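# Assemble two printed parts to match the model on the stand

## Task

Join the two 3D-printed parts so they match the assembled example standing on the stand; that example is only a reference. The robot must not topple or be left leaning, or the task counts as failed. Knocking objects over or moving anything outside the work area also fails it.

## Robot and tools

Robot: a wheeled base that can only drive straight or spin in place, carrying a lifting column with two six-joint arms (left and right), each ending in a parallel gripper, plus a tilting head. Shoulder height S = 0.90 m + column_m. Folded, the robot measures 0.73 m long, 0.62 m wide and S + 0.43 m tall, with its front 0.40 m ahead of the column.

Frames: the base frame has its origin on the floor under the column, between the drive wheels; x forward, y left, z up, in metres. left_hand and right_hand are reported in it: the point where the fingers meet (tips reach 8 mm further). The hand's z axis is the finger direction, its y axis the opening direction. The odometry frame is the base frame as it was at scene start; base_odometry counts wheel turns only, heading in rad, left positive.

move: one action per call. "base" holds a single command: {"translate_m": d}, a relative drive in metres from where the base stands, forward positive, -3 to 3; or {"rotate_rad": d}, a relative spin in rad, counter-clockwise (left) positive, -3.2 to 3.2. "joints" is one flat object keyed by joint name, giving absolute targets (not offsets): column_m 0 to 0.8 m; head_tilt_rad -0.61 to 1.308 (positive looks down); for each arm, left_/right_joint1_rad -2.879 to 2.879, joint2 0 to 3.141, joint3 0 to 3.019, joint4 -1.692 to 1.57, joint5 -1.57 to 1.57 (positive swings the hand to the robot's right), joint6 -2.094 to 2.094 (hand roll, positive clockwise seen from behind), and left_/right_gripper_m 0 (closed) to 0.093 m fingertip gap. Base and joints may share a call and start together. "speeds" caps translate_m (0.05 to 0.8 m/s) or rotate_rad (0.1 to 1 rad/s) for that call only. "min_time_s" (0.1 to 8 s) sets a minimum duration for arm and gripper motions. "cameras" picks images: cam_head_left, cam_head_right, cam_left_wrist, cam_right_wrist, nav_camera, or "all". "blocking" false returns within about half a second while motion continues; a later move only replaces targets it names. An action lasts at most 15 s. Unknown keys make the call invalid; out-of-range values get it refused, and then the remaining move/wait/finished_scene calls of that reply are skipped, as they are after an unrequested stop.

wait(seconds 0 to 10) returns state, early if motions settle. stop brakes all running motions. zoom_image(camera, region [x0,y0,x1,y1] pixels, max 504x504) enlarges part of the latest image. finished_scene ends the scene for good; the parts must stay assembled without the robot.

Arm geometry (approximate): with joint1 at -1.57 (left) or 1.57 (right) and joints 5, 6 at 0, the arm moves in a vertical plane 0.23 m beside the column. With a = j2 - 0.35, b = 1.05 + j2 - j3, c = b - j4, the hand sits 0.12 + 0.39 sin a + 0.38 cos b + 0.25 cos c m ahead and S + 0.39 cos a - 0.38 sin b - 0.25 sin c m high. Example: j2, j3, j4 = 0.92, 0.78, 0.14 gives 0.60 m ahead, 0.25 m under S. Real hands may sit up to 7 cm lower/closer (more under load). Fingers pointing straight down are best for lifting; light parts are easy. Raising a hand also pulls it toward the column somewhat.

Results: joint_status and base_status give "done", "moving", "off_target", "contact_stop" (column/base only), "time_out", "not_followed" (a self-collision guard withheld the arm; back each moved joint off by at least 0.05 rad). on_its_own lists things the robot did unasked; "held at" is a target. A gripper reading staying 0.003 m or more above its target means it holds something. Small target changes (under ~0.03 rad, 0.08 for joints 2, 3) may not move a joint yet report done. If turned_by_wheels and turned_by_imu disagree notably, the base hit something or slipped. base_tilt is in degrees. motor_effort is wheel load in percent.

Cameras: head cameras look ahead and down by about head_tilt_rad. Each wrist camera sits behind the fingers and looks along them, tilted 0.62 rad toward the hand's +x; with the hand pointed down and forward, image top lies farther ahead. nav_camera is on the base front at 0.23 m.

Avoid: letting the arms strike or squeeze each other (a hard press ends the scene); fast swings with both arms outstretched, which rock or tip the robot; dropping parts or releasing them while moving; slamming hands into the table or stand; a blocked arm left pushing, which overheats motors (resend its reported joint positions to relax). The column halts with contact_stop when a hand touches down; it then won't lower again until raised 0.2 m. If the base stalls on an obstacle, back off 0.05 m first. Approach contacts gently in small steps of about 0.05 rad.

Each tool is called after "Call:" by a JSON object that holds its "name" and its "arguments", one argument or row to a line.

## Session

Call:
{"name": "move", "arguments": {
  "cameras": ["all"]
}}

Scene clock: 0.00 s.
Joint torques (N m): no reading
Heat: left arm: hottest shoulder 40 °C; right arm: hottest elbow 40 °C.
base_odometry: x=+0.000 y=+0.000 heading=+0.000
turned_by_wheels: +0.000
turned_by_imu: +0.000
base_tilt: forward=-0.7 right=-0.4
base_status: not commanded
joint_positions: column_m=+0.554 head_tilt_rad=+0.876 left_joint1_rad=-1.580 left_joint2_rad=+0.880 left_joint3_rad=+0.409 left_joint4_rad=-0.948 left_joint5_rad=+0.003 left_joint6_rad=-0.100 left_gripper_m=+0.09396 right_joint1_rad=+1.563 right_joint2_rad=+0.864 right_joint3_rad=+0.411 right_joint4_rad=-0.927 right_joint5_rad=-0.017 right_joint6_rad=-0.013 right_gripper_m=+0.09396
joint_status: not commanded
wheel_motors_off: 0
motor_effort: left_wheel=+2 right_wheel=+2
left_hand: x=+0.1464 y=+0.2220 z=+1.2511 quat_wxyz=(+0.432, +0.042, -0.901, -0.018) (m; base frame)
right_hand: x=+0.1541 y=-0.2242 z=+1.2472 quat_wxyz=(+0.415, -0.001, -0.910, -0.008) (m; base frame)
pictures: cam_head_left, cam_head_right, cam_left_wrist, cam_right_wrist, nav_camera

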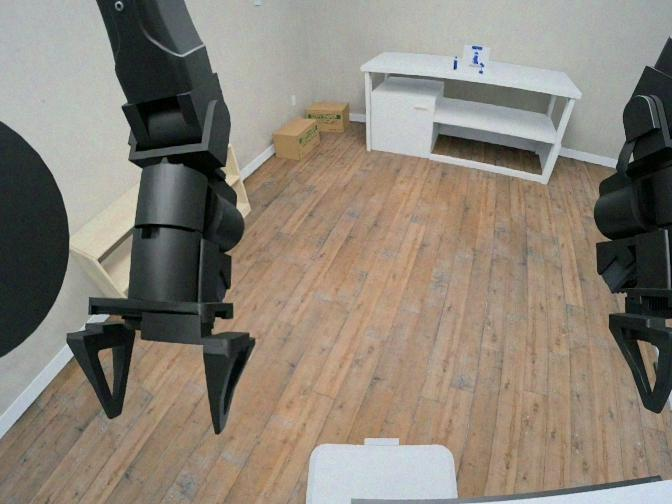

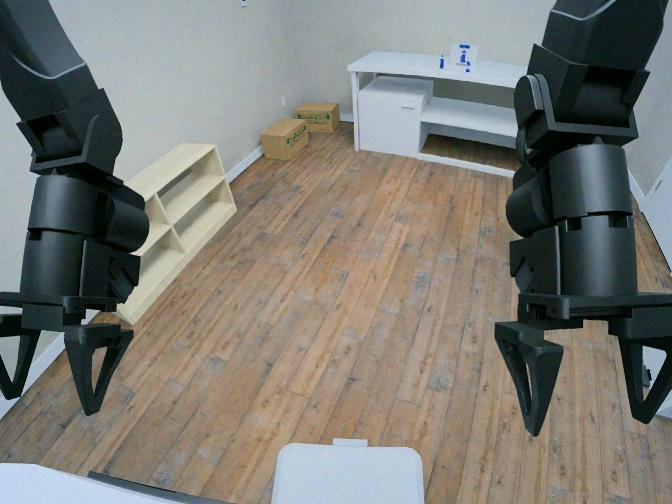

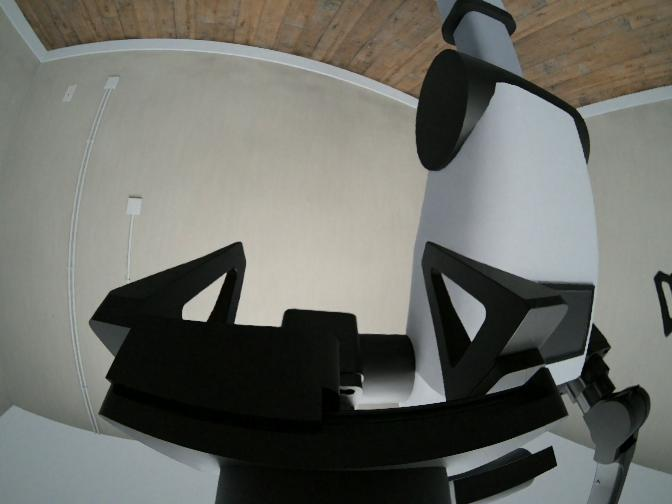

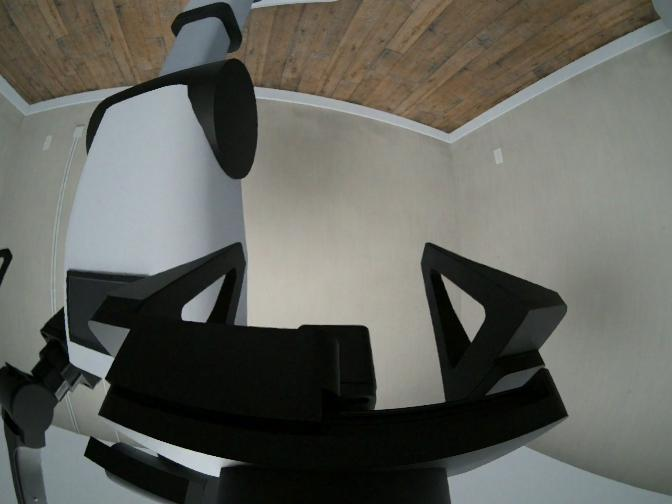

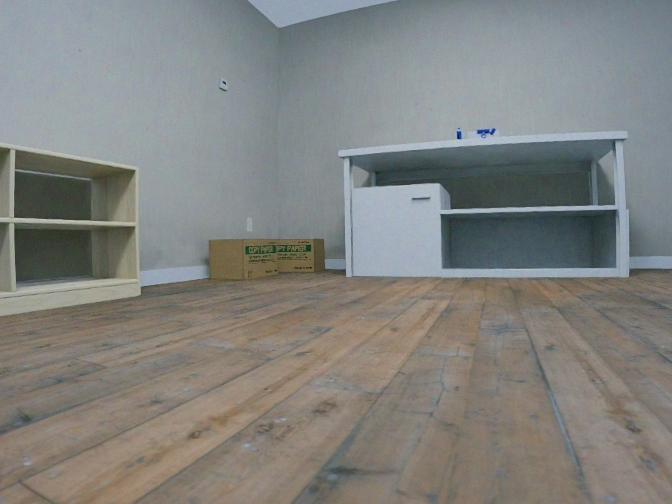

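Call:
{"name": "move", "arguments": {
  "base": {"rotate_rad": -0.4}
}}

Call:
{"name": "move", "arguments": {
  "base": {"translate_m": 2.1}
}}

Call:
{"name": "move", "arguments": {
  "base": {"rotate_rad": 0.4},
  "cameras": ["cam_head_left","cam_head_right","nav_camera"]
}}

Scene clock: 13.43 s.
Joint torques (N m): left_arm=[-0.03 -4.72 -0.92 -1.36 0.08 -0.04] | right_arm=[-1.14 -4.78 -1.03 -1.03 -0.03 -0.08]
Heat: left arm: hottest shoulder 40 °C; right arm: hottest elbow 40 °C.
move: done
base_odometry: x=+0.000 y=+0.000 heading=-0.399
turned_by_wheels: -0.399
turned_by_imu: -0.399
base_tilt: forward=-0.7 right=-0.4
base_status: done
joint_positions: column_m=+0.554 head_tilt_rad=+0.876 left_joint1_rad=-1.580 left_joint2_rad=+0.880 left_joint3_rad=+0.409 left_joint4_rad=-0.948 left_joint5_rad=+0.003 left_joint6_rad=-0.100 left_gripper_m=+0.09396 right_joint1_rad=+1.563 right_joint2_rad=+0.864 right_joint3_rad=+0.411 right_joint4_rad=-0.927 right_joint5_rad=-0.017 right_joint6_rad=-0.013 right_gripper_m=+0.09396
joint_status: not commanded
wheel_motors_off: 0
motor_effort: left_wheel=+1(28) right_wheel=-1(41)
left_hand: x=+0.1464 y=+0.2220 z=+1.2511 quat_wxyz=(+0.432, +0.042, -0.901, -0.018) (m; base frame)
right_hand: x=+0.1541 y=-0.2242 z=+1.2472 quat_wxyz=(+0.415, -0.001, -0.910, -0.008) (m; base frame)
pictures: none

Scene clock: 18.03 s.
Joint torques (N m): left_arm=[-0.09 -4.72 -0.96 -1.29 0.08 -0.03] | right_arm=[-1.32 -5.48 -1.07 -0.95 -0.11 -0.05]
Heat: left arm: hottest shoulder 40 °C; right arm: hottest elbow 40 °C.
move: done
base_odometry: x=+1.935 y=-0.817 heading=-0.400
turned_by_wheels: +0.000
turned_by_imu: +0.000
base_tilt: forward=-0.7 right=-0.4
base_status: done
joint_positions: column_m=+0.554 head_tilt_rad=+0.876 left_joint1_rad=-1.580 left_joint2_rad=+0.880 left_joint3_rad=+0.410 left_joint4_rad=-0.948 left_joint5_rad=+0.003 left_joint6_rad=-0.100 left_gripper_m=+0.09396 right_joint1_rad=+1.563 right_joint2_rad=+0.864 right_joint3_rad=+0.413 right_joint4_rad=-0.927 right_joint5_rad=-0.017 right_joint6_rad=-0.013 right_gripper_m=+0.09396
joint_status: not commanded
wheel_motors_off: 0
motor_effort: left_wheel=+0(45) right_wheel=+0(43)
left_hand: x=+0.1468 y=+0.2220 z=+1.2509 quat_wxyz=(+0.432, +0.042, -0.901, -0.018) (m; base frame)
right_hand: x=+0.1551 y=-0.2242 z=+1.2469 quat_wxyz=(+0.414, -0.001, -0.910, -0.008) (m; base frame)
pictures: none

Scene clock: 19.60 s.
Joint torques (N m): left_arm=[0.15 -4.78 -0.98 -1.31 0.1 -0.04] | right_arm=[-0.21 -5.54 -0.94 -1.02 -0.04 -0.04]
Heat: left arm: hottest shoulder 40 °C; right arm: hottest elbow 40 °C.
move: done
base_odometry: x=+1.935 y=-0.817 heading=+0.000
turned_by_wheels: +0.399
turned_by_imu: +0.401
base_tilt: forward=-0.7 right=-0.4
base_status: done
joint_positions: column_m=+0.554 head_tilt_rad=+0.876 left_joint1_rad=-1.580 left_joint2_rad=+0.880 left_joint3_rad=+0.410 left_joint4_rad=-0.948 left_joint5_rad=+0.003 left_joint6_rad=-0.100 left_gripper_m=+0.09396 right_joint1_rad=+1.563 right_joint2_rad=+0.864 right_joint3_rad=+0.413 right_joint4_rad=-0.927 right_joint5_rad=-0.017 right_joint6_rad=-0.013 right_gripper_m=+0.09396
joint_status: not commanded
wheel_motors_off: 0
motor_effort: left_wheel=-4(39) right_wheel=+0(32)
left_hand: x=+0.1468 y=+0.2221 z=+1.2509 quat_wxyz=(+0.432, +0.042, -0.901, -0.018) (m; base frame)
right_hand: x=+0.1551 y=-0.2242 z=+1.2469 quat_wxyz=(+0.414, -0.001, -0.910, -0.008) (m; base frame)
pictures: cam_head_left, cam_head_right, nav_camera

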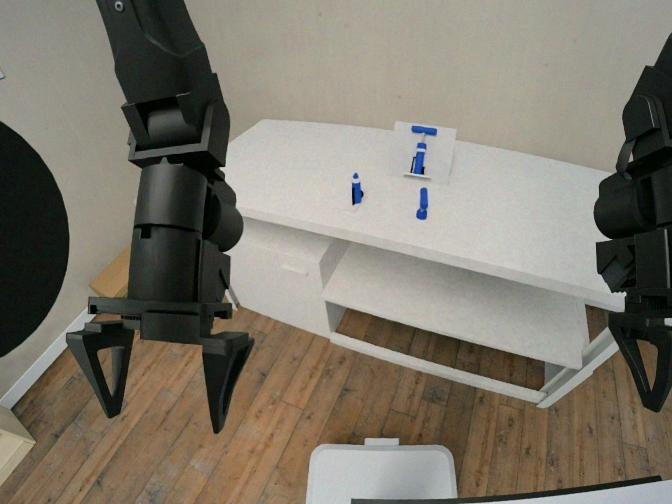

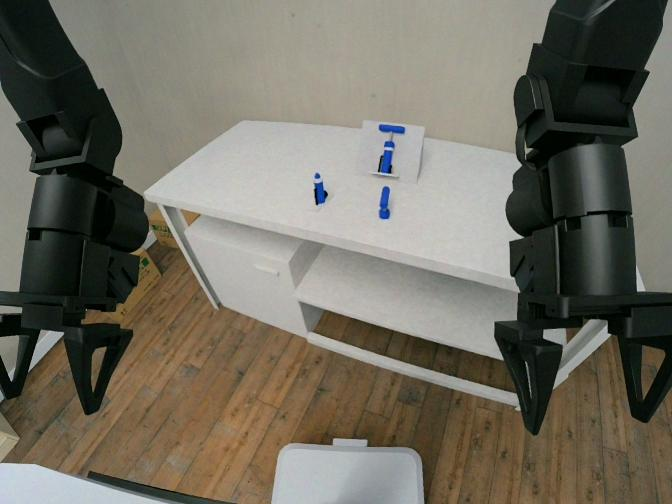

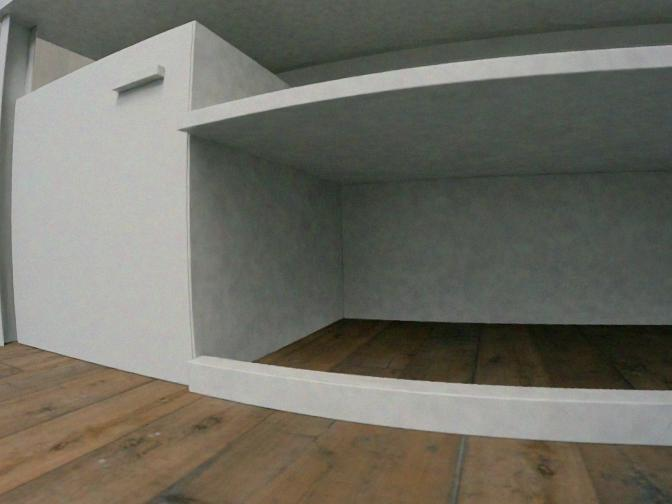

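Call:
{"name": "zoom_image", "arguments": {
  "camera": "cam_head_left",
  "region": [320, 110, 480, 230]
}}

Call:
{"name": "zoom_image", "arguments": {
  "camera": "cam_head_right",
  "region": [290, 110, 450, 230]
}}

Scaled by 3.150 from the camera's 672x504 image, which has a finer 960x720 frame.

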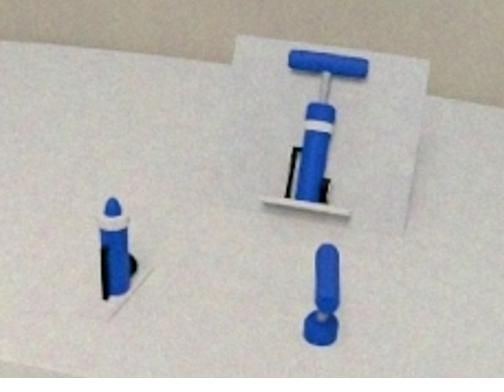

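Scaled by 3.150 from the camera's 672x504 image, which has a finer 960x720 frame.

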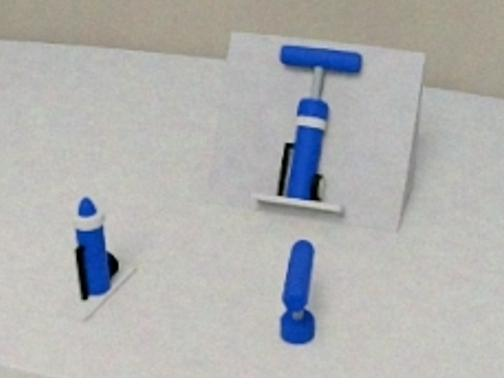

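Call:
{"name": "move", "arguments": {
  "base": {"rotate_rad": -0.33}
}}

Call:
{"name": "move", "arguments": {
  "base": {"translate_m": 0.2},
  "speeds": {"translate_m": 0.3},
  "cameras": ["cam_head_left","cam_head_right","nav_camera"]
}}

Call:
{"name": "zoom_image", "arguments": {
  "camera": "cam_head_left",
  "region": [180, 130, 380, 300]
}}

Call:
{"name": "zoom_image", "arguments": {
  "camera": "cam_head_right",
  "region": [150, 130, 350, 300]
}}

Scene clock: 58.10 s.
Joint torques (N m): left_arm=[0.03 -4.72 -1.06 -1.32 0.08 -0.03] | right_arm=[-0.38 -5.3 -1.06 -0.94 -0.07 0]
Heat: left arm: hottest shoulder 41 °C; right arm: hottest elbow 39 °C.
move: done
base_odometry: x=+1.935 y=-0.817 heading=-0.329
turned_by_wheels: -0.328
turned_by_imu: -0.328
base_tilt: forward=-0.7 right=-0.4
base_status: done
joint_positions: column_m=+0.554 head_tilt_rad=+0.876 left_joint1_rad=-1.580 left_joint2_rad=+0.880 left_joint3_rad=+0.410 left_joint4_rad=-0.948 left_joint5_rad=+0.003 left_joint6_rad=-0.100 left_gripper_m=+0.09396 right_joint1_rad=+1.563 right_joint2_rad=+0.864 right_joint3_rad=+0.413 right_joint4_rad=-0.927 right_joint5_rad=-0.017 right_joint6_rad=-0.013 right_gripper_m=+0.09396
joint_status: not commanded
wheel_motors_off: 0
motor_effort: left_wheel=+0(29) right_wheel=+1(20)
left_hand: x=+0.1468 y=+0.2220 z=+1.2509 quat_wxyz=(+0.432, +0.042, -0.901, -0.018) (m; base frame)
right_hand: x=+0.1551 y=-0.2242 z=+1.2469 quat_wxyz=(+0.414, -0.001, -0.910, -0.008) (m; base frame)
pictures: none

Scene clock: 59.83 s.
Joint torques (N m): left_arm=[-0.03 -4.89 -0.99 -1.37 0.09 -0.03] | right_arm=[-0.67 -4.66 -1.18 -1.17 -0.06 -0.03]
Heat: left arm: hottest shoulder 41 °C; right arm: hottest elbow 39 °C.
move: done
base_odometry: x=+2.124 y=-0.882 heading=-0.327
turned_by_wheels: +0.002
turned_by_imu: +0.002
base_tilt: forward=-0.7 right=-0.4
base_status: done
joint_positions: column_m=+0.554 head_tilt_rad=+0.876 left_joint1_rad=-1.580 left_joint2_rad=+0.880 left_joint3_rad=+0.409 left_joint4_rad=-0.948 left_joint5_rad=+0.003 left_joint6_rad=-0.100 left_gripper_m=+0.09396 right_joint1_rad=+1.563 right_joint2_rad=+0.864 right_joint3_rad=+0.414 right_joint4_rad=-0.927 right_joint5_rad=-0.017 right_joint6_rad=-0.013 right_gripper_m=+0.09396
joint_status: not commanded
wheel_motors_off: 0
motor_effort: left_wheel=+0(54) right_wheel=+0(41)
left_hand: x=+0.1464 y=+0.2220 z=+1.2511 quat_wxyz=(+0.432, +0.042, -0.901, -0.018) (m; base frame)
right_hand: x=+0.1555 y=-0.2242 z=+1.2467 quat_wxyz=(+0.414, -0.001, -0.910, -0.008) (m; base frame)
pictures: cam_head_left, cam_head_right, nav_camera

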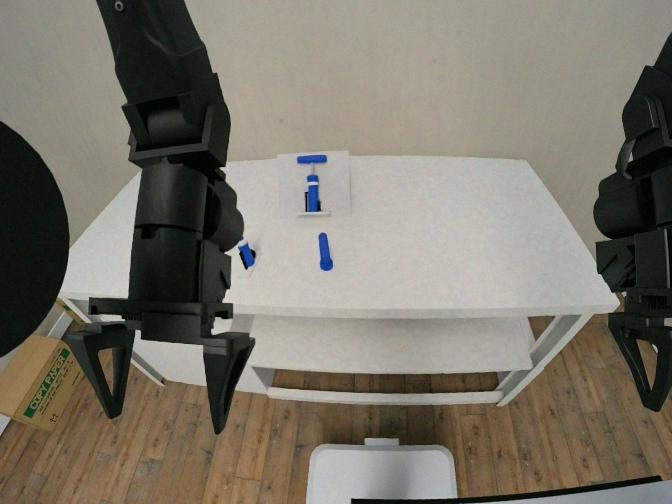

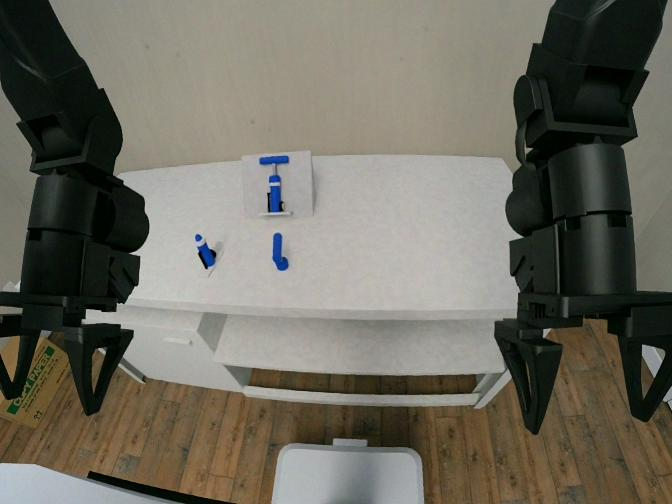

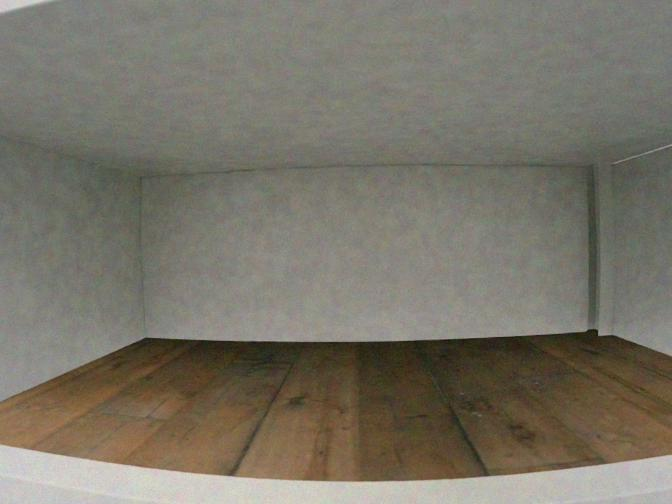

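Scaled by 2.520 from the camera's 672x504 image, which has a finer 960x720 frame.

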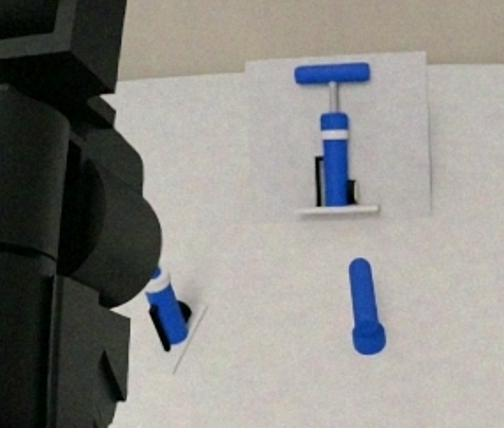

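Scaled by 2.520 from the camera's 672x504 image, which has a finer 960x720 frame.

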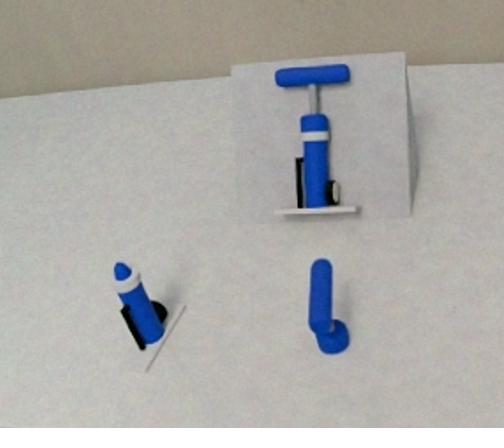

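Call:
{"name": "move", "arguments": {
  "base": {"translate_m": 0.08},
  "speeds": {"translate_m": 0.2},
  "joints": {"left_joint1_rad": -1.57, "left_joint2_rad": 1.48, "left_joint3_rad": 0.55, "left_joint4_rad": 0.98, "left_joint5_rad": 0, "left_joint6_rad": 0, "head_tilt_rad": 0.75},
  "min_time_s": 2.5,
  "cameras": ["cam_head_left","cam_head_right","cam_left_wrist"]
}}

Scene clock: 95.77 s.
Joint torques (N m): left_arm=[0.73 -7.53 -1.77 1.32 -0.02 0.11] | right_arm=[-0.91 -5.25 -1.21 -0.94 -0.07 -0.06]
Heat: left arm: hottest shoulder 41 °C; right arm: hottest elbow 39 °C.
move: done
base_odometry: x=+2.200 y=-0.907 heading=-0.326
turned_by_wheels: +0.001
turned_by_imu: +0.003
base_tilt: forward=-0.7 right=-0.4
base_status: done
joint_positions: column_m=+0.554 head_tilt_rad=+0.765 left_joint1_rad=-1.580 left_joint2_rad=+1.455 left_joint3_rad=+0.546 left_joint4_rad=+0.968 left_joint5_rad=+0.002 left_joint6_rad=-0.013 left_gripper_m=+0.09396 right_joint1_rad=+1.563 right_joint2_rad=+0.864 right_joint3_rad=+0.413 right_joint4_rad=-0.927 right_joint5_rad=-0.017 right_joint6_rad=-0.013 right_gripper_m=+0.09396
joint_status: all done
wheel_motors_off: 0
motor_effort: left_wheel=+1(33) right_wheel=-1(39)
left_hand: x=+0.4616 y=+0.2193 z=+1.0667 quat_wxyz=(-0.288, +0.005, -0.958, +0.007) (m; base frame)
right_hand: x=+0.1553 y=-0.2242 z=+1.2468 quat_wxyz=(+0.414, -0.001, -0.910, -0.008) (m; base frame)
pictures: cam_head_left, cam_head_right, cam_left_wrist
camera_calibration:
cam_head_left: T_world_to_cam=[[0.0693308, -0.995043, -0.0712983, 0.165043], [-0.62635, 0.0122083, -0.779446, 1.21873], [0.776453, 0.0986974, -0.622399, 0.853842], [0, 0, 0, 1]] pos_world=[0.0889432, 0.0650745, 1.49313]
cam_head_right: T_world_to_cam=[[0.0674586, -0.995259, -0.0700642, 0.0433845], [-0.626102, 0.012448, -0.779642, 1.21923], [0.776818, 0.0964608, -0.622294, 0.853568], [0, 0, 0, 1]] pos_world=[0.0973682, -0.0543341, 1.48477]
cam_left_wrist: T_world_to_cam=[[0.00794865, -0.999887, 0.0127344, 0.201394], [-0.999343, -0.00749266, 0.0354644, 0.428915], [-0.035365, -0.0130079, -0.99929, 1.20854], [0, 0, 0, 1]] pos_world=[0.469773, 0.220305, 1.1899]

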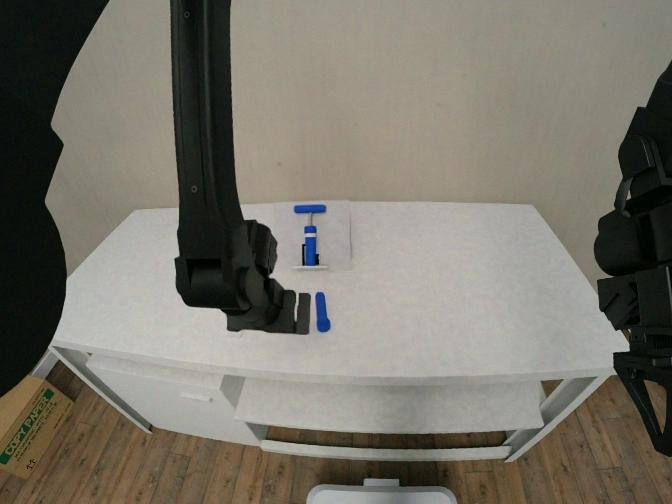

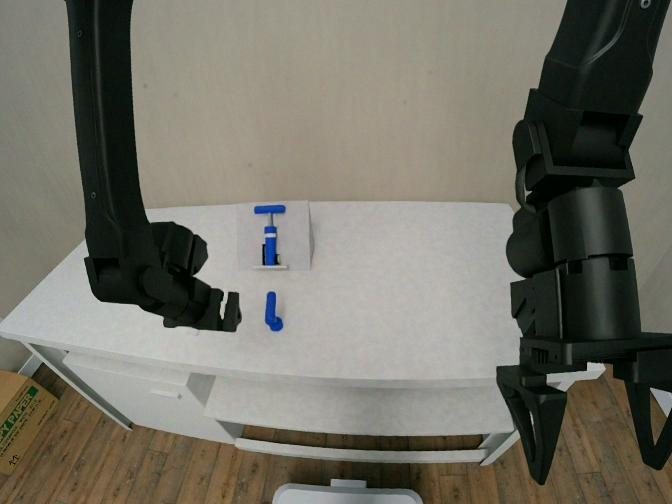

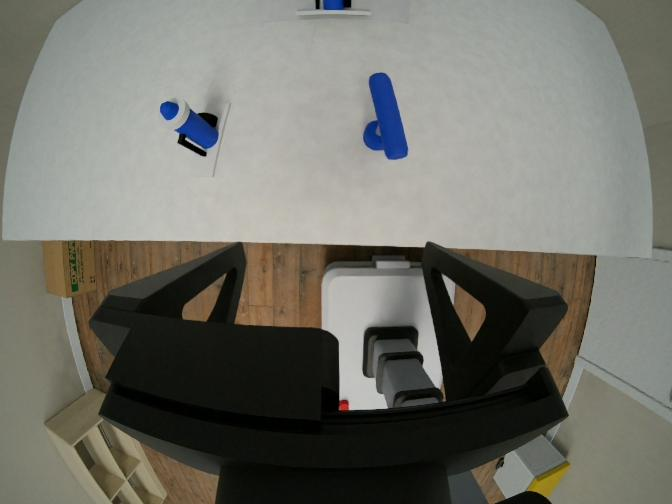

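Call:
{"name": "zoom_image", "arguments": {
  "camera": "cam_left_wrist",
  "region": [130, 70, 270, 200]
}}

Call:
{"name": "zoom_image", "arguments": {
  "camera": "cam_left_wrist",
  "region": [310, 50, 450, 180]
}}

Call:
{"name": "zoom_image", "arguments": {
  "camera": "cam_head_left",
  "region": [270, 190, 370, 290]
}}

Scaled by 3.600 from the camera's 672x504 image, which has a finer 960x720 frame.

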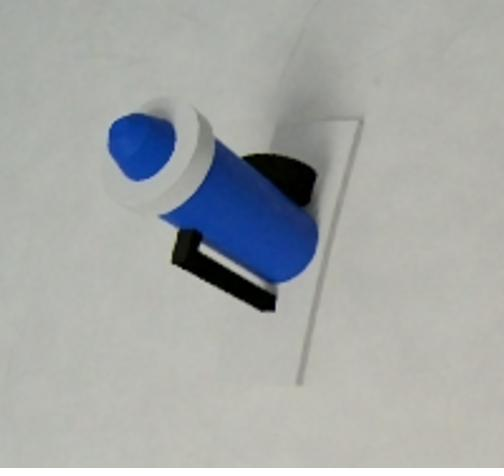

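Scaled by 3.600 from the camera's 672x504 image, which has a finer 960x720 frame.

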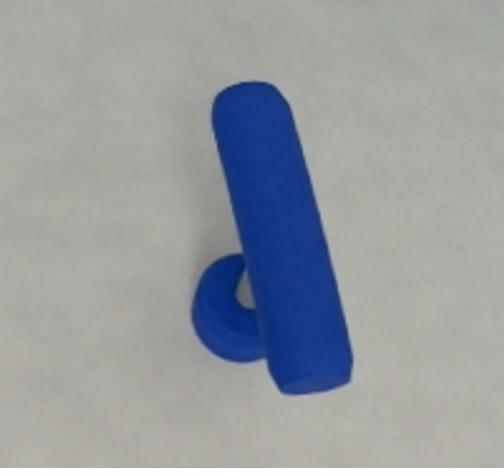

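Scaled by 5.040 from the camera's 672x504 image, which has a finer 960x720 frame.

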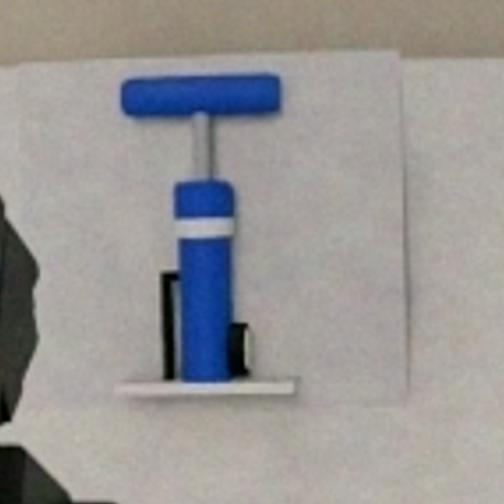

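Call:
{"name": "move", "arguments": {
  "base": {"translate_m": -0.03},
  "speeds": {"translate_m": 0.1}
}}

Call:
{"name": "move", "arguments": {
  "base": {"rotate_rad": -0.108},
  "speeds": {"rotate_rad": 0.3},
  "joints": {"left_joint1_rad": -1.57, "left_joint2_rad": 1.404, "left_joint3_rad": 1.347, "left_joint4_rad": -0.463, "left_joint5_rad": 0, "left_joint6_rad": -0.22},
  "min_time_s": 2.5,
  "cameras": ["cam_head_left","cam_head_right","cam_left_wrist"]
}}

Scene clock: 154.00 s.
Joint torques (N m): left_arm=[0.85 -7.88 -2.07 1.25 -0.02 0.12] | right_arm=[-0.67 -5.89 -1.22 -1.16 -0.07 -0.02]
Heat: left arm: hottest shoulder 42 °C; right arm: hottest elbow 39 °C.
move: done
base_odometry: x=+2.171 y=-0.898 heading=-0.326
turned_by_wheels: +0.000
turned_by_imu: +0.001
base_tilt: forward=-0.7 right=-0.4
base_status: done
joint_positions: column_m=+0.554 head_tilt_rad=+0.765 left_joint1_rad=-1.580 left_joint2_rad=+1.458 left_joint3_rad=+0.551 left_joint4_rad=+0.970 left_joint5_rad=+0.002 left_joint6_rad=-0.013 left_gripper_m=+0.09396 right_joint1_rad=+1.563 right_joint2_rad=+0.864 right_joint3_rad=+0.413 right_joint4_rad=-0.927 right_joint5_rad=-0.017 right_joint6_rad=-0.013 right_gripper_m=+0.09396
joint_status: not commanded
wheel_motors_off: 0
motor_effort: left_wheel=-1(23) right_wheel=+1(32)
left_hand: x=+0.4629 y=+0.2193 z=+1.0656 quat_wxyz=(-0.289, +0.005, -0.957, +0.007) (m; base frame)
right_hand: x=+0.1553 y=-0.2242 z=+1.2468 quat_wxyz=(+0.414, -0.001, -0.910, -0.008) (m; base frame)
pictures: none

Scene clock: 156.80 s.
Joint torques (N m): left_arm=[0.5 -18.55 3.82 -0.28 0 -0.17] | right_arm=[-1.03 -5.42 -1.02 -1.13 -0.08 -0.04]
Heat: left arm: hottest shoulder 42 °C; right arm: hottest elbow 39 °C.
move: done
base_odometry: x=+2.171 y=-0.898 heading=-0.433
turned_by_wheels: -0.107
turned_by_imu: -0.105
base_tilt: forward=-0.7 right=-0.4
base_status: done
joint_positions: column_m=+0.554 head_tilt_rad=+0.765 left_joint1_rad=-1.575 left_joint2_rad=+1.419 left_joint3_rad=+1.331 left_joint4_rad=-0.455 left_joint5_rad=+0.002 left_joint6_rad=-0.207 left_gripper_m=+0.09397 right_joint1_rad=+1.563 right_joint2_rad=+0.864 right_joint3_rad=+0.413 right_joint4_rad=-0.927 right_joint5_rad=-0.017 right_joint6_rad=-0.013 right_gripper_m=+0.09396
joint_status: all done
wheel_motors_off: 0
motor_effort: left_wheel=+0(37) right_wheel=-2(44)
left_hand: x=+0.6183 y=+0.2218 z=+1.0457 quat_wxyz=(+0.010, +0.103, -0.995, +0.001) (m; base frame)
right_hand: x=+0.1553 y=-0.2242 z=+1.2468 quat_wxyz=(+0.414, -0.001, -0.910, -0.008) (m; base frame)
pictures: cam_head_left, cam_head_right, cam_left_wrist
camera_calibration:
cam_head_left: T_world_to_cam=[[0.0693308, -0.995043, -0.0712983, 0.165043], [-0.62635, 0.0122083, -0.779446, 1.21873], [0.776453, 0.0986974, -0.622399, 0.853842], [0, 0, 0, 1]] pos_world=[0.0889432, 0.0650745, 1.49313]
cam_head_right: T_world_to_cam=[[0.0674586, -0.995259, -0.0700642, 0.0433845], [-0.626102, 0.012448, -0.779642, 1.21923], [0.776818, 0.0964608, -0.622294, 0.853568], [0, 0, 0, 1]] pos_world=[0.0973682, -0.0543341, 1.48477]
cam_left_wrist: T_world_to_cam=[[0.204573, -0.978843, -0.004131, 0.0943632], [-0.785185, -0.166616, 0.596426, -0.0973488], [-0.584495, -0.118769, -0.802658, 1.35045], [0, 0, 0, 1]] pos_world=[0.693593, 0.236539, 1.1424]

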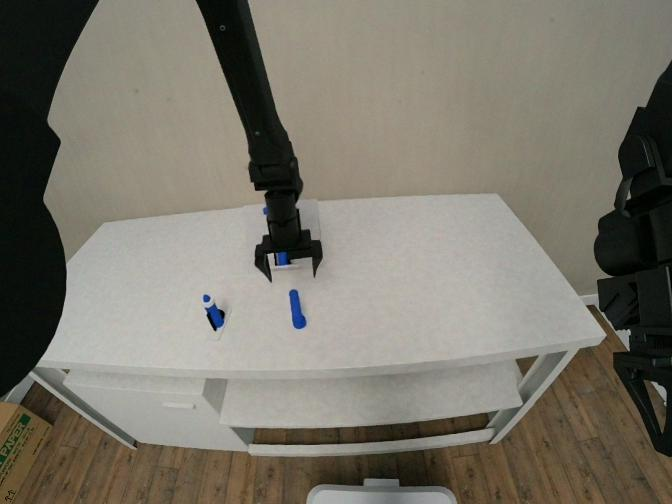

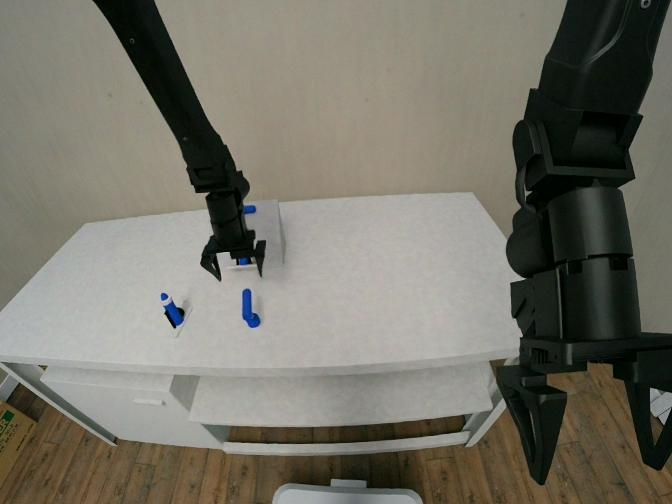

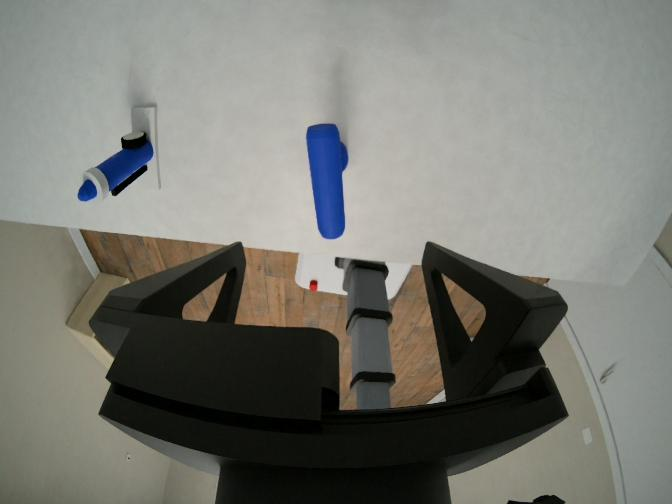

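Call:
{"name": "move", "arguments": {
  "joints": {"left_joint6_rad": -0.24, "column_m": 0.475},
  "cameras": ["cam_head_left","cam_head_right","cam_left_wrist"]
}}

Call:
{"name": "zoom_image", "arguments": {
  "camera": "cam_head_left",
  "region": [220, 230, 380, 370]
}}

Call:
{"name": "zoom_image", "arguments": {
  "camera": "cam_left_wrist",
  "region": [210, 70, 460, 280]
}}

Scene clock: 168.80 s.
Joint torques (N m): left_arm=[0.5 -18.14 3.89 -0.31 -0.03 -0.16] | right_arm=[-0.56 -5.83 -1.33 -1.17 -0.06 -0.01]
Heat: left arm: hottest shoulder 42 °C; right arm: hottest elbow 39 °C.
move: done
base_odometry: x=+2.171 y=-0.898 heading=-0.433
turned_by_wheels: +0.000
turned_by_imu: +0.002
base_tilt: forward=-0.7 right=-0.4
base_status: not commanded
joint_positions: column_m=+0.475 head_tilt_rad=+0.765 left_joint1_rad=-1.575 left_joint2_rad=+1.416 left_joint3_rad=+1.331 left_joint4_rad=-0.455 left_joint5_rad=+0.002 left_joint6_rad=-0.228 left_gripper_m=+0.09397 right_joint1_rad=+1.563 right_joint2_rad=+0.864 right_joint3_rad=+0.413 right_joint4_rad=-0.927 right_joint5_rad=-0.017 right_joint6_rad=-0.013 right_gripper_m=+0.09396
joint_status: all done
wheel_motors_off: 0
motor_effort: left_wheel=+3(3) right_wheel=-1(4)
left_hand: x=+0.6197 y=+0.2218 z=+0.9684 quat_wxyz=(+0.008, +0.113, -0.994, +0.002) (m; base frame)
right_hand: x=+0.1553 y=-0.2242 z=+1.1678 quat_wxyz=(+0.414, -0.001, -0.910, -0.008) (m; base frame)
pictures: cam_head_left, cam_head_right, cam_left_wrist
camera_calibration:
cam_head_left: T_world_to_cam=[[0.0693308, -0.995043, -0.0712983, 0.159418], [-0.62635, 0.0122083, -0.779446, 1.15723], [0.776453, 0.0986974, -0.622399, 0.804734], [0, 0, 0, 1]] pos_world=[0.0889432, 0.0650745, 1.41423]
cam_head_right: T_world_to_cam=[[0.0674586, -0.995259, -0.0700642, 0.0378494], [-0.626102, 0.012448, -0.779642, 1.15764], [0.776818, 0.0964608, -0.622294, 0.804407], [0, 0, 0, 1]] pos_world=[0.0973682, -0.0543341, 1.40577]
cam_left_wrist: T_world_to_cam=[[0.225056, -0.974339, -0.003717, 0.0796993], [-0.783521, -0.183245, 0.593731, -0.0449071], [-0.579176, -0.13071, -0.804655, 1.29054], [0, 0, 0, 1]] pos_world=[0.694327, 0.238112, 1.0654]

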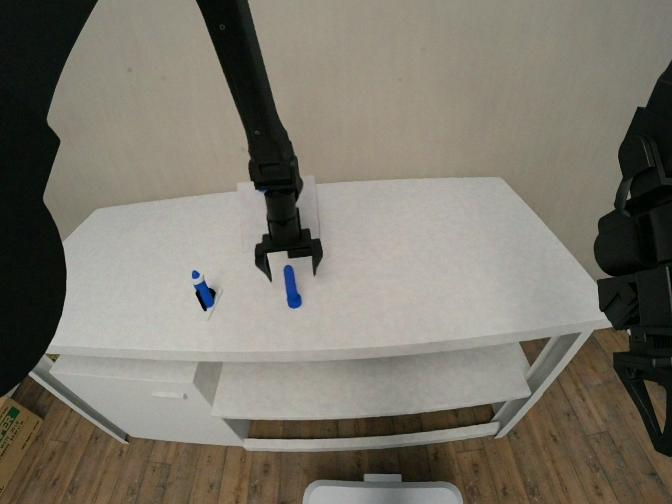

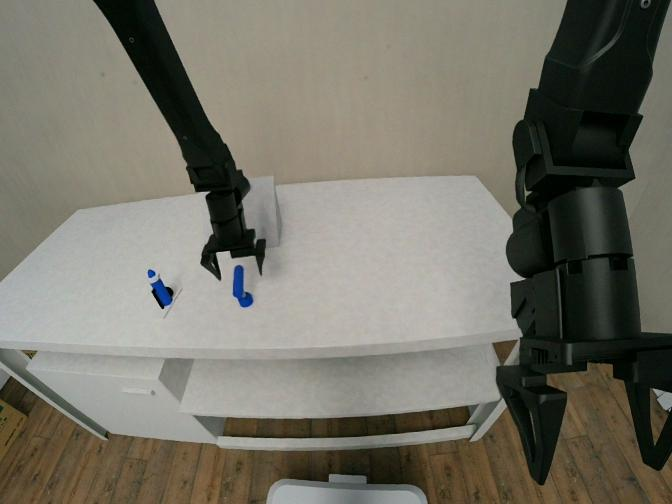

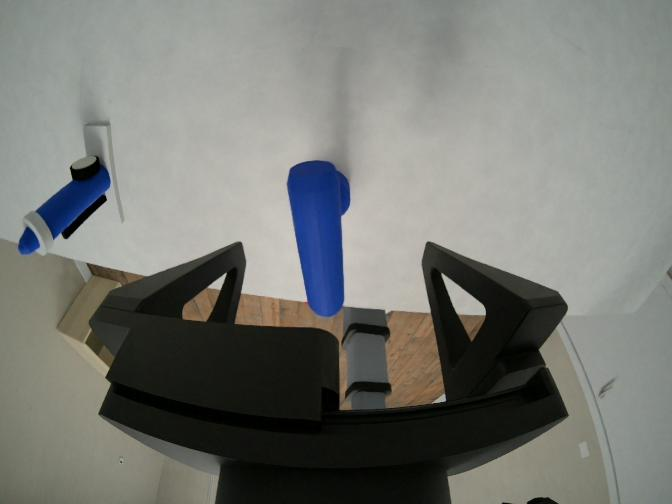

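Scaled by 3.150 from the camera's 672x504 image, which has a finer 960x720 frame.

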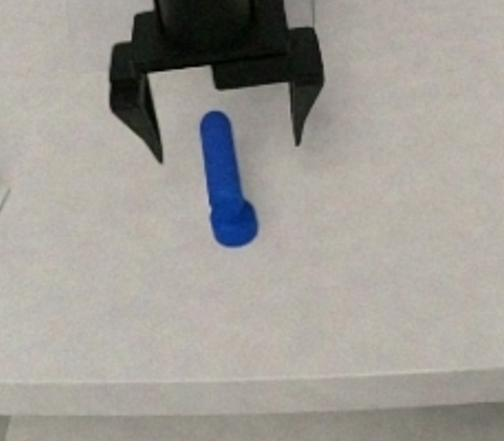

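Scaled by 2.016 from the camera's 672x504 image, which has a finer 960x720 frame.

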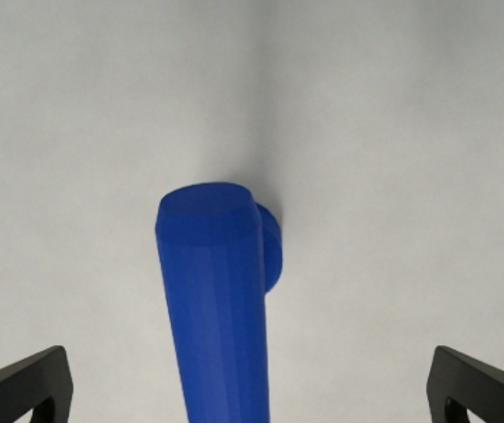

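Call:
{"name": "move", "arguments": {
  "joints": {"left_joint6_rad": -0.29}
}}

Call:
{"name": "move", "arguments": {
  "joints": {"column_m": 0.435},
  "cameras": ["cam_head_left","cam_head_right","cam_left_wrist"]
}}

Call:
{"name": "zoom_image", "arguments": {
  "camera": "cam_head_left",
  "region": [220, 230, 380, 370]
}}

Call:
{"name": "zoom_image", "arguments": {
  "camera": "cam_head_right",
  "region": [170, 210, 330, 350]
}}

Call:
{"name": "zoom_image", "arguments": {
  "camera": "cam_left_wrist",
  "region": [210, 70, 460, 320]
}}

Scene clock: 185.47 s.
Joint torques (N m): left_arm=[0.44 -18.14 3.86 -0.28 -0.02 -0.15] | right_arm=[-0.67 -4.84 -1.11 -1.11 -0.03 -0.04]
Heat: left arm: hottest shoulder 45 °C; right arm: hottest elbow 39 °C.
move: done
base_odometry: x=+2.171 y=-0.898 heading=-0.433
turned_by_wheels: +0.000
turned_by_imu: +0.001
base_tilt: forward=-0.7 right=-0.4
base_status: not commanded
joint_positions: column_m=+0.475 head_tilt_rad=+0.765 left_joint1_rad=-1.575 left_joint2_rad=+1.416 left_joint3_rad=+1.331 left_joint4_rad=-0.455 left_joint5_rad=+0.002 left_joint6_rad=-0.279 left_gripper_m=+0.09397 right_joint1_rad=+1.563 right_joint2_rad=+0.864 right_joint3_rad=+0.413 right_joint4_rad=-0.927 right_joint5_rad=-0.017 right_joint6_rad=-0.013 right_gripper_m=+0.09396
joint_status: all done
wheel_motors_off: 0
motor_effort: left_wheel=+3(3) right_wheel=-3(3)
left_hand: x=+0.6197 y=+0.2218 z=+0.9684 quat_wxyz=(+0.008, +0.138, -0.990, +0.001) (m; base frame)
right_hand: x=+0.1553 y=-0.2242 z=+1.1678 quat_wxyz=(+0.414, -0.001, -0.910, -0.008) (m; base frame)
pictures: none

Scene clock: 186.57 s.
Joint torques (N m): left_arm=[0.44 -17.96 3.9 -0.28 -0.02 -0.14] | right_arm=[-0.67 -5.3 -1.18 -0.9 -0.06 -0.04]
Heat: left arm: hottest shoulder 45 °C; right arm: hottest elbow 39 °C.
move: done
base_odometry: x=+2.171 y=-0.898 heading=-0.433
turned_by_wheels: +0.000
turned_by_imu: +0.000
base_tilt: forward=-0.7 right=-0.3
base_status: not commanded
joint_positions: column_m=+0.435 head_tilt_rad=+0.765 left_joint1_rad=-1.575 left_joint2_rad=+1.415 left_joint3_rad=+1.331 left_joint4_rad=-0.455 left_joint5_rad=+0.002 left_joint6_rad=-0.279 left_gripper_m=+0.09397 right_joint1_rad=+1.563 right_joint2_rad=+0.864 right_joint3_rad=+0.413 right_joint4_rad=-0.927 right_joint5_rad=-0.017 right_joint6_rad=-0.013 right_gripper_m=+0.09396
joint_status: all done
wheel_motors_off: 0
motor_effort: left_wheel=+3(4) right_wheel=-4(4)
left_hand: x=+0.6198 y=+0.2218 z=+0.9286 quat_wxyz=(+0.008, +0.138, -0.990, +0.001) (m; base frame)
right_hand: x=+0.1553 y=-0.2242 z=+1.1278 quat_wxyz=(+0.414, -0.001, -0.910, -0.008) (m; base frame)
pictures: cam_head_left, cam_head_right, cam_left_wrist
camera_calibration:
cam_head_left: T_world_to_cam=[[0.0693308, -0.995043, -0.0712983, 0.156566], [-0.62635, 0.0122083, -0.779446, 1.12606], [0.776453, 0.0986974, -0.622399, 0.779838], [0, 0, 0, 1]] pos_world=[0.0889432, 0.0650745, 1.37423]
cam_head_right: T_world_to_cam=[[0.0674586, -0.995259, -0.0700642, 0.0350468], [-0.626102, 0.012448, -0.779642, 1.12645], [0.776818, 0.0964608, -0.622294, 0.779515], [0, 0, 0, 1]] pos_world=[0.0973682, -0.0543341, 1.36577]
cam_left_wrist: T_world_to_cam=[[0.274184, -0.961667, -0.00447552, 0.0469254], [-0.773274, -0.223233, 0.593477, -0.018433], [-0.571726, -0.159261, -0.804839, 1.26044], [0, 0, 0, 1]] pos_world=[0.693505, 0.24175, 1.0256]

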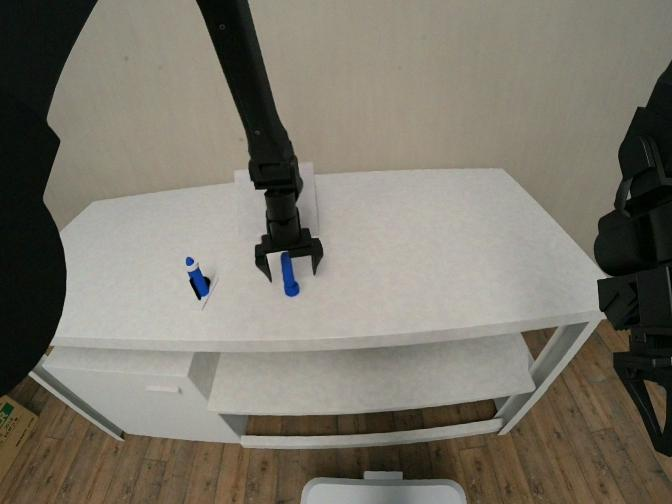

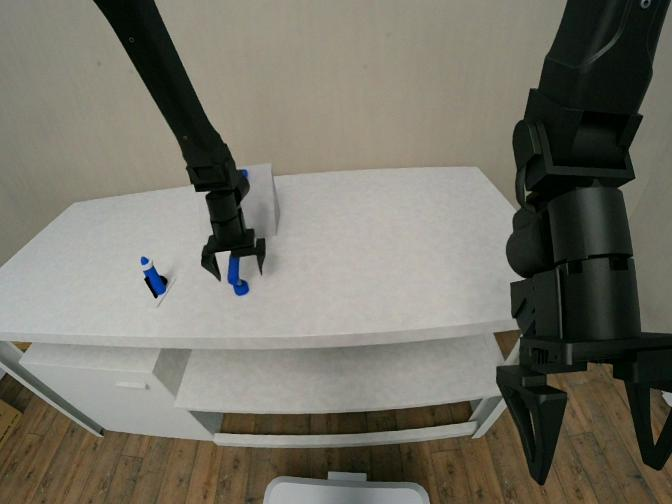

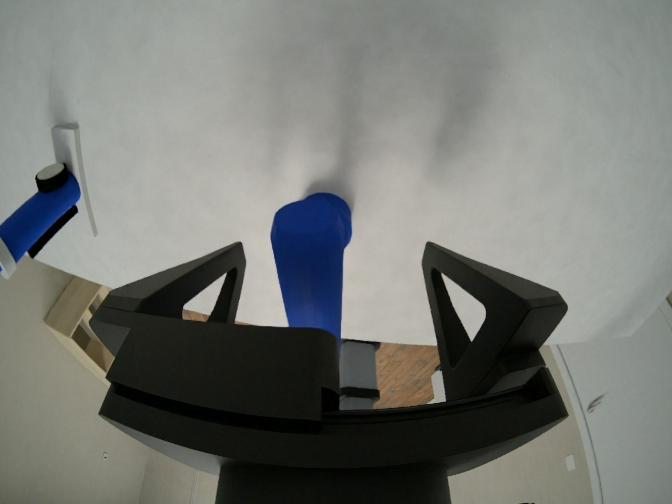

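Scaled by 3.150 from the camera's 672x504 image, which has a finer 960x720 frame.

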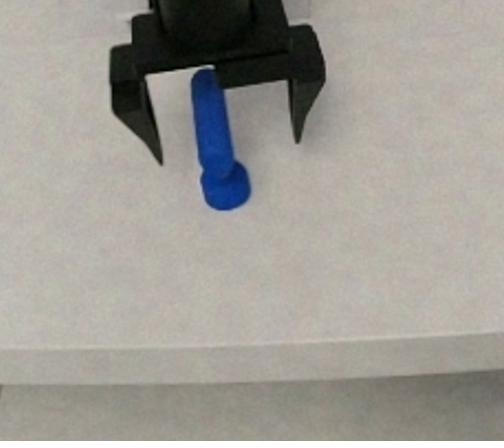

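Scaled by 3.150 from the camera's 672x504 image, which has a finer 960x720 frame.

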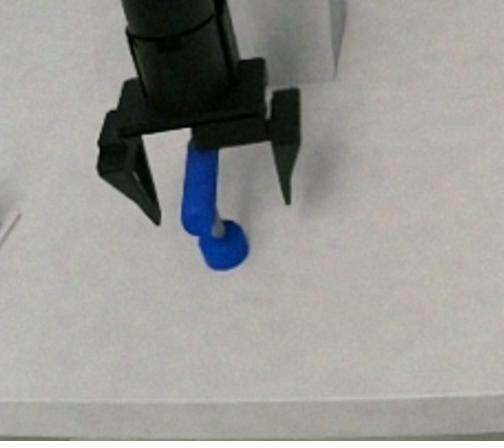

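Scaled by 2.016 from the camera's 672x504 image, which has a finer 960x720 frame.

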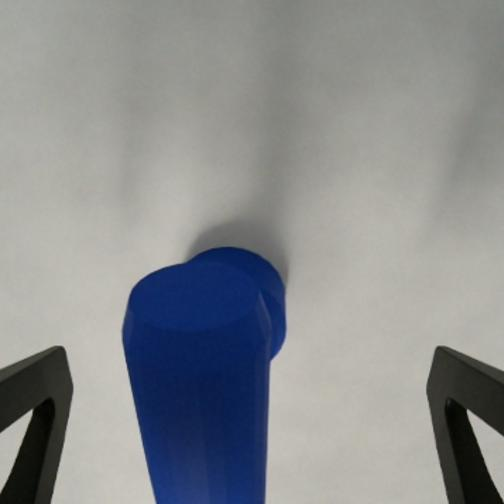

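Call:
{"name": "move", "arguments": {
  "base": {"rotate_rad": 0.018},
  "speeds": {"rotate_rad": 0.1},
  "cameras": ["cam_left_wrist"]
}}

Call:
{"name": "zoom_image", "arguments": {
  "camera": "cam_left_wrist",
  "region": [210, 70, 460, 320]
}}

Scene clock: 192.00 s.
Joint torques (N m): left_arm=[-0.15 -18.14 3.88 -0.29 0.02 -0.15] | right_arm=[-0.79 -5.36 -1.02 -1.03 -0.05 -0.02]
Heat: left arm: hottest shoulder 45 °C; right arm: hottest elbow 39 °C.
move: done
base_odometry: x=+2.171 y=-0.898 heading=-0.416
turned_by_wheels: +0.017
turned_by_imu: +0.019
base_tilt: forward=-0.7 right=-0.4
base_status: done
joint_positions: column_m=+0.435 head_tilt_rad=+0.765 left_joint1_rad=-1.570 left_joint2_rad=+1.415 left_joint3_rad=+1.332 left_joint4_rad=-0.456 left_joint5_rad=+0.001 left_joint6_rad=-0.279 left_gripper_m=+0.09397 right_joint1_rad=+1.563 right_joint2_rad=+0.864 right_joint3_rad=+0.413 right_joint4_rad=-0.927 right_joint5_rad=-0.017 right_joint6_rad=-0.013 right_gripper_m=+0.09396
joint_status: not commanded
wheel_motors_off: 0
motor_effort: left_wheel=+0(16) right_wheel=+1(38)
left_hand: x=+0.6200 y=+0.2249 z=+0.9287 quat_wxyz=(+0.008, +0.139, -0.990, -0.001) (m; base frame)
right_hand: x=+0.1553 y=-0.2242 z=+1.1278 quat_wxyz=(+0.414, -0.001, -0.910, -0.008) (m; base frame)
pictures: cam_left_wrist
camera_calibration:
cam_left_wrist: T_world_to_cam=[[0.276352, -0.961009, -0.00950142, 0.05296], [-0.77252, -0.228009, 0.592642, -0.0162866], [-0.571701, -0.156438, -0.80541, 1.26102], [0, 0, 0, 1]] pos_world=[0.693708, 0.244453, 1.02579]

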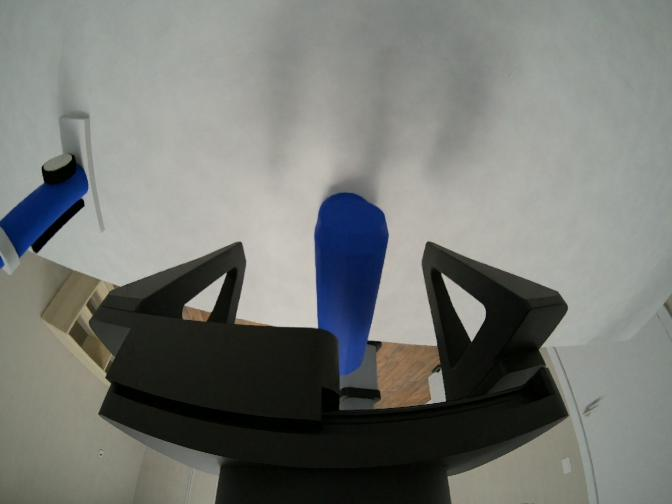

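Scaled by 2.016 from the camera's 672x504 image, which has a finer 960x720 frame.

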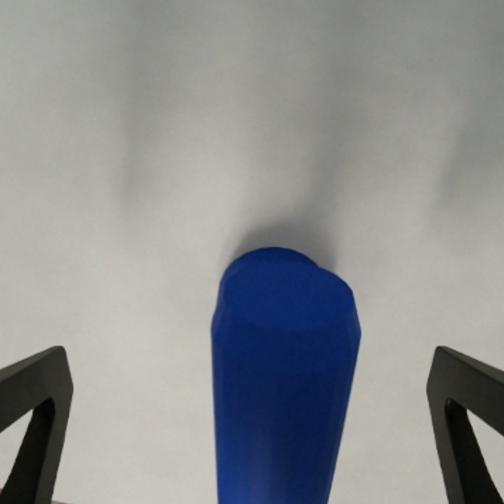

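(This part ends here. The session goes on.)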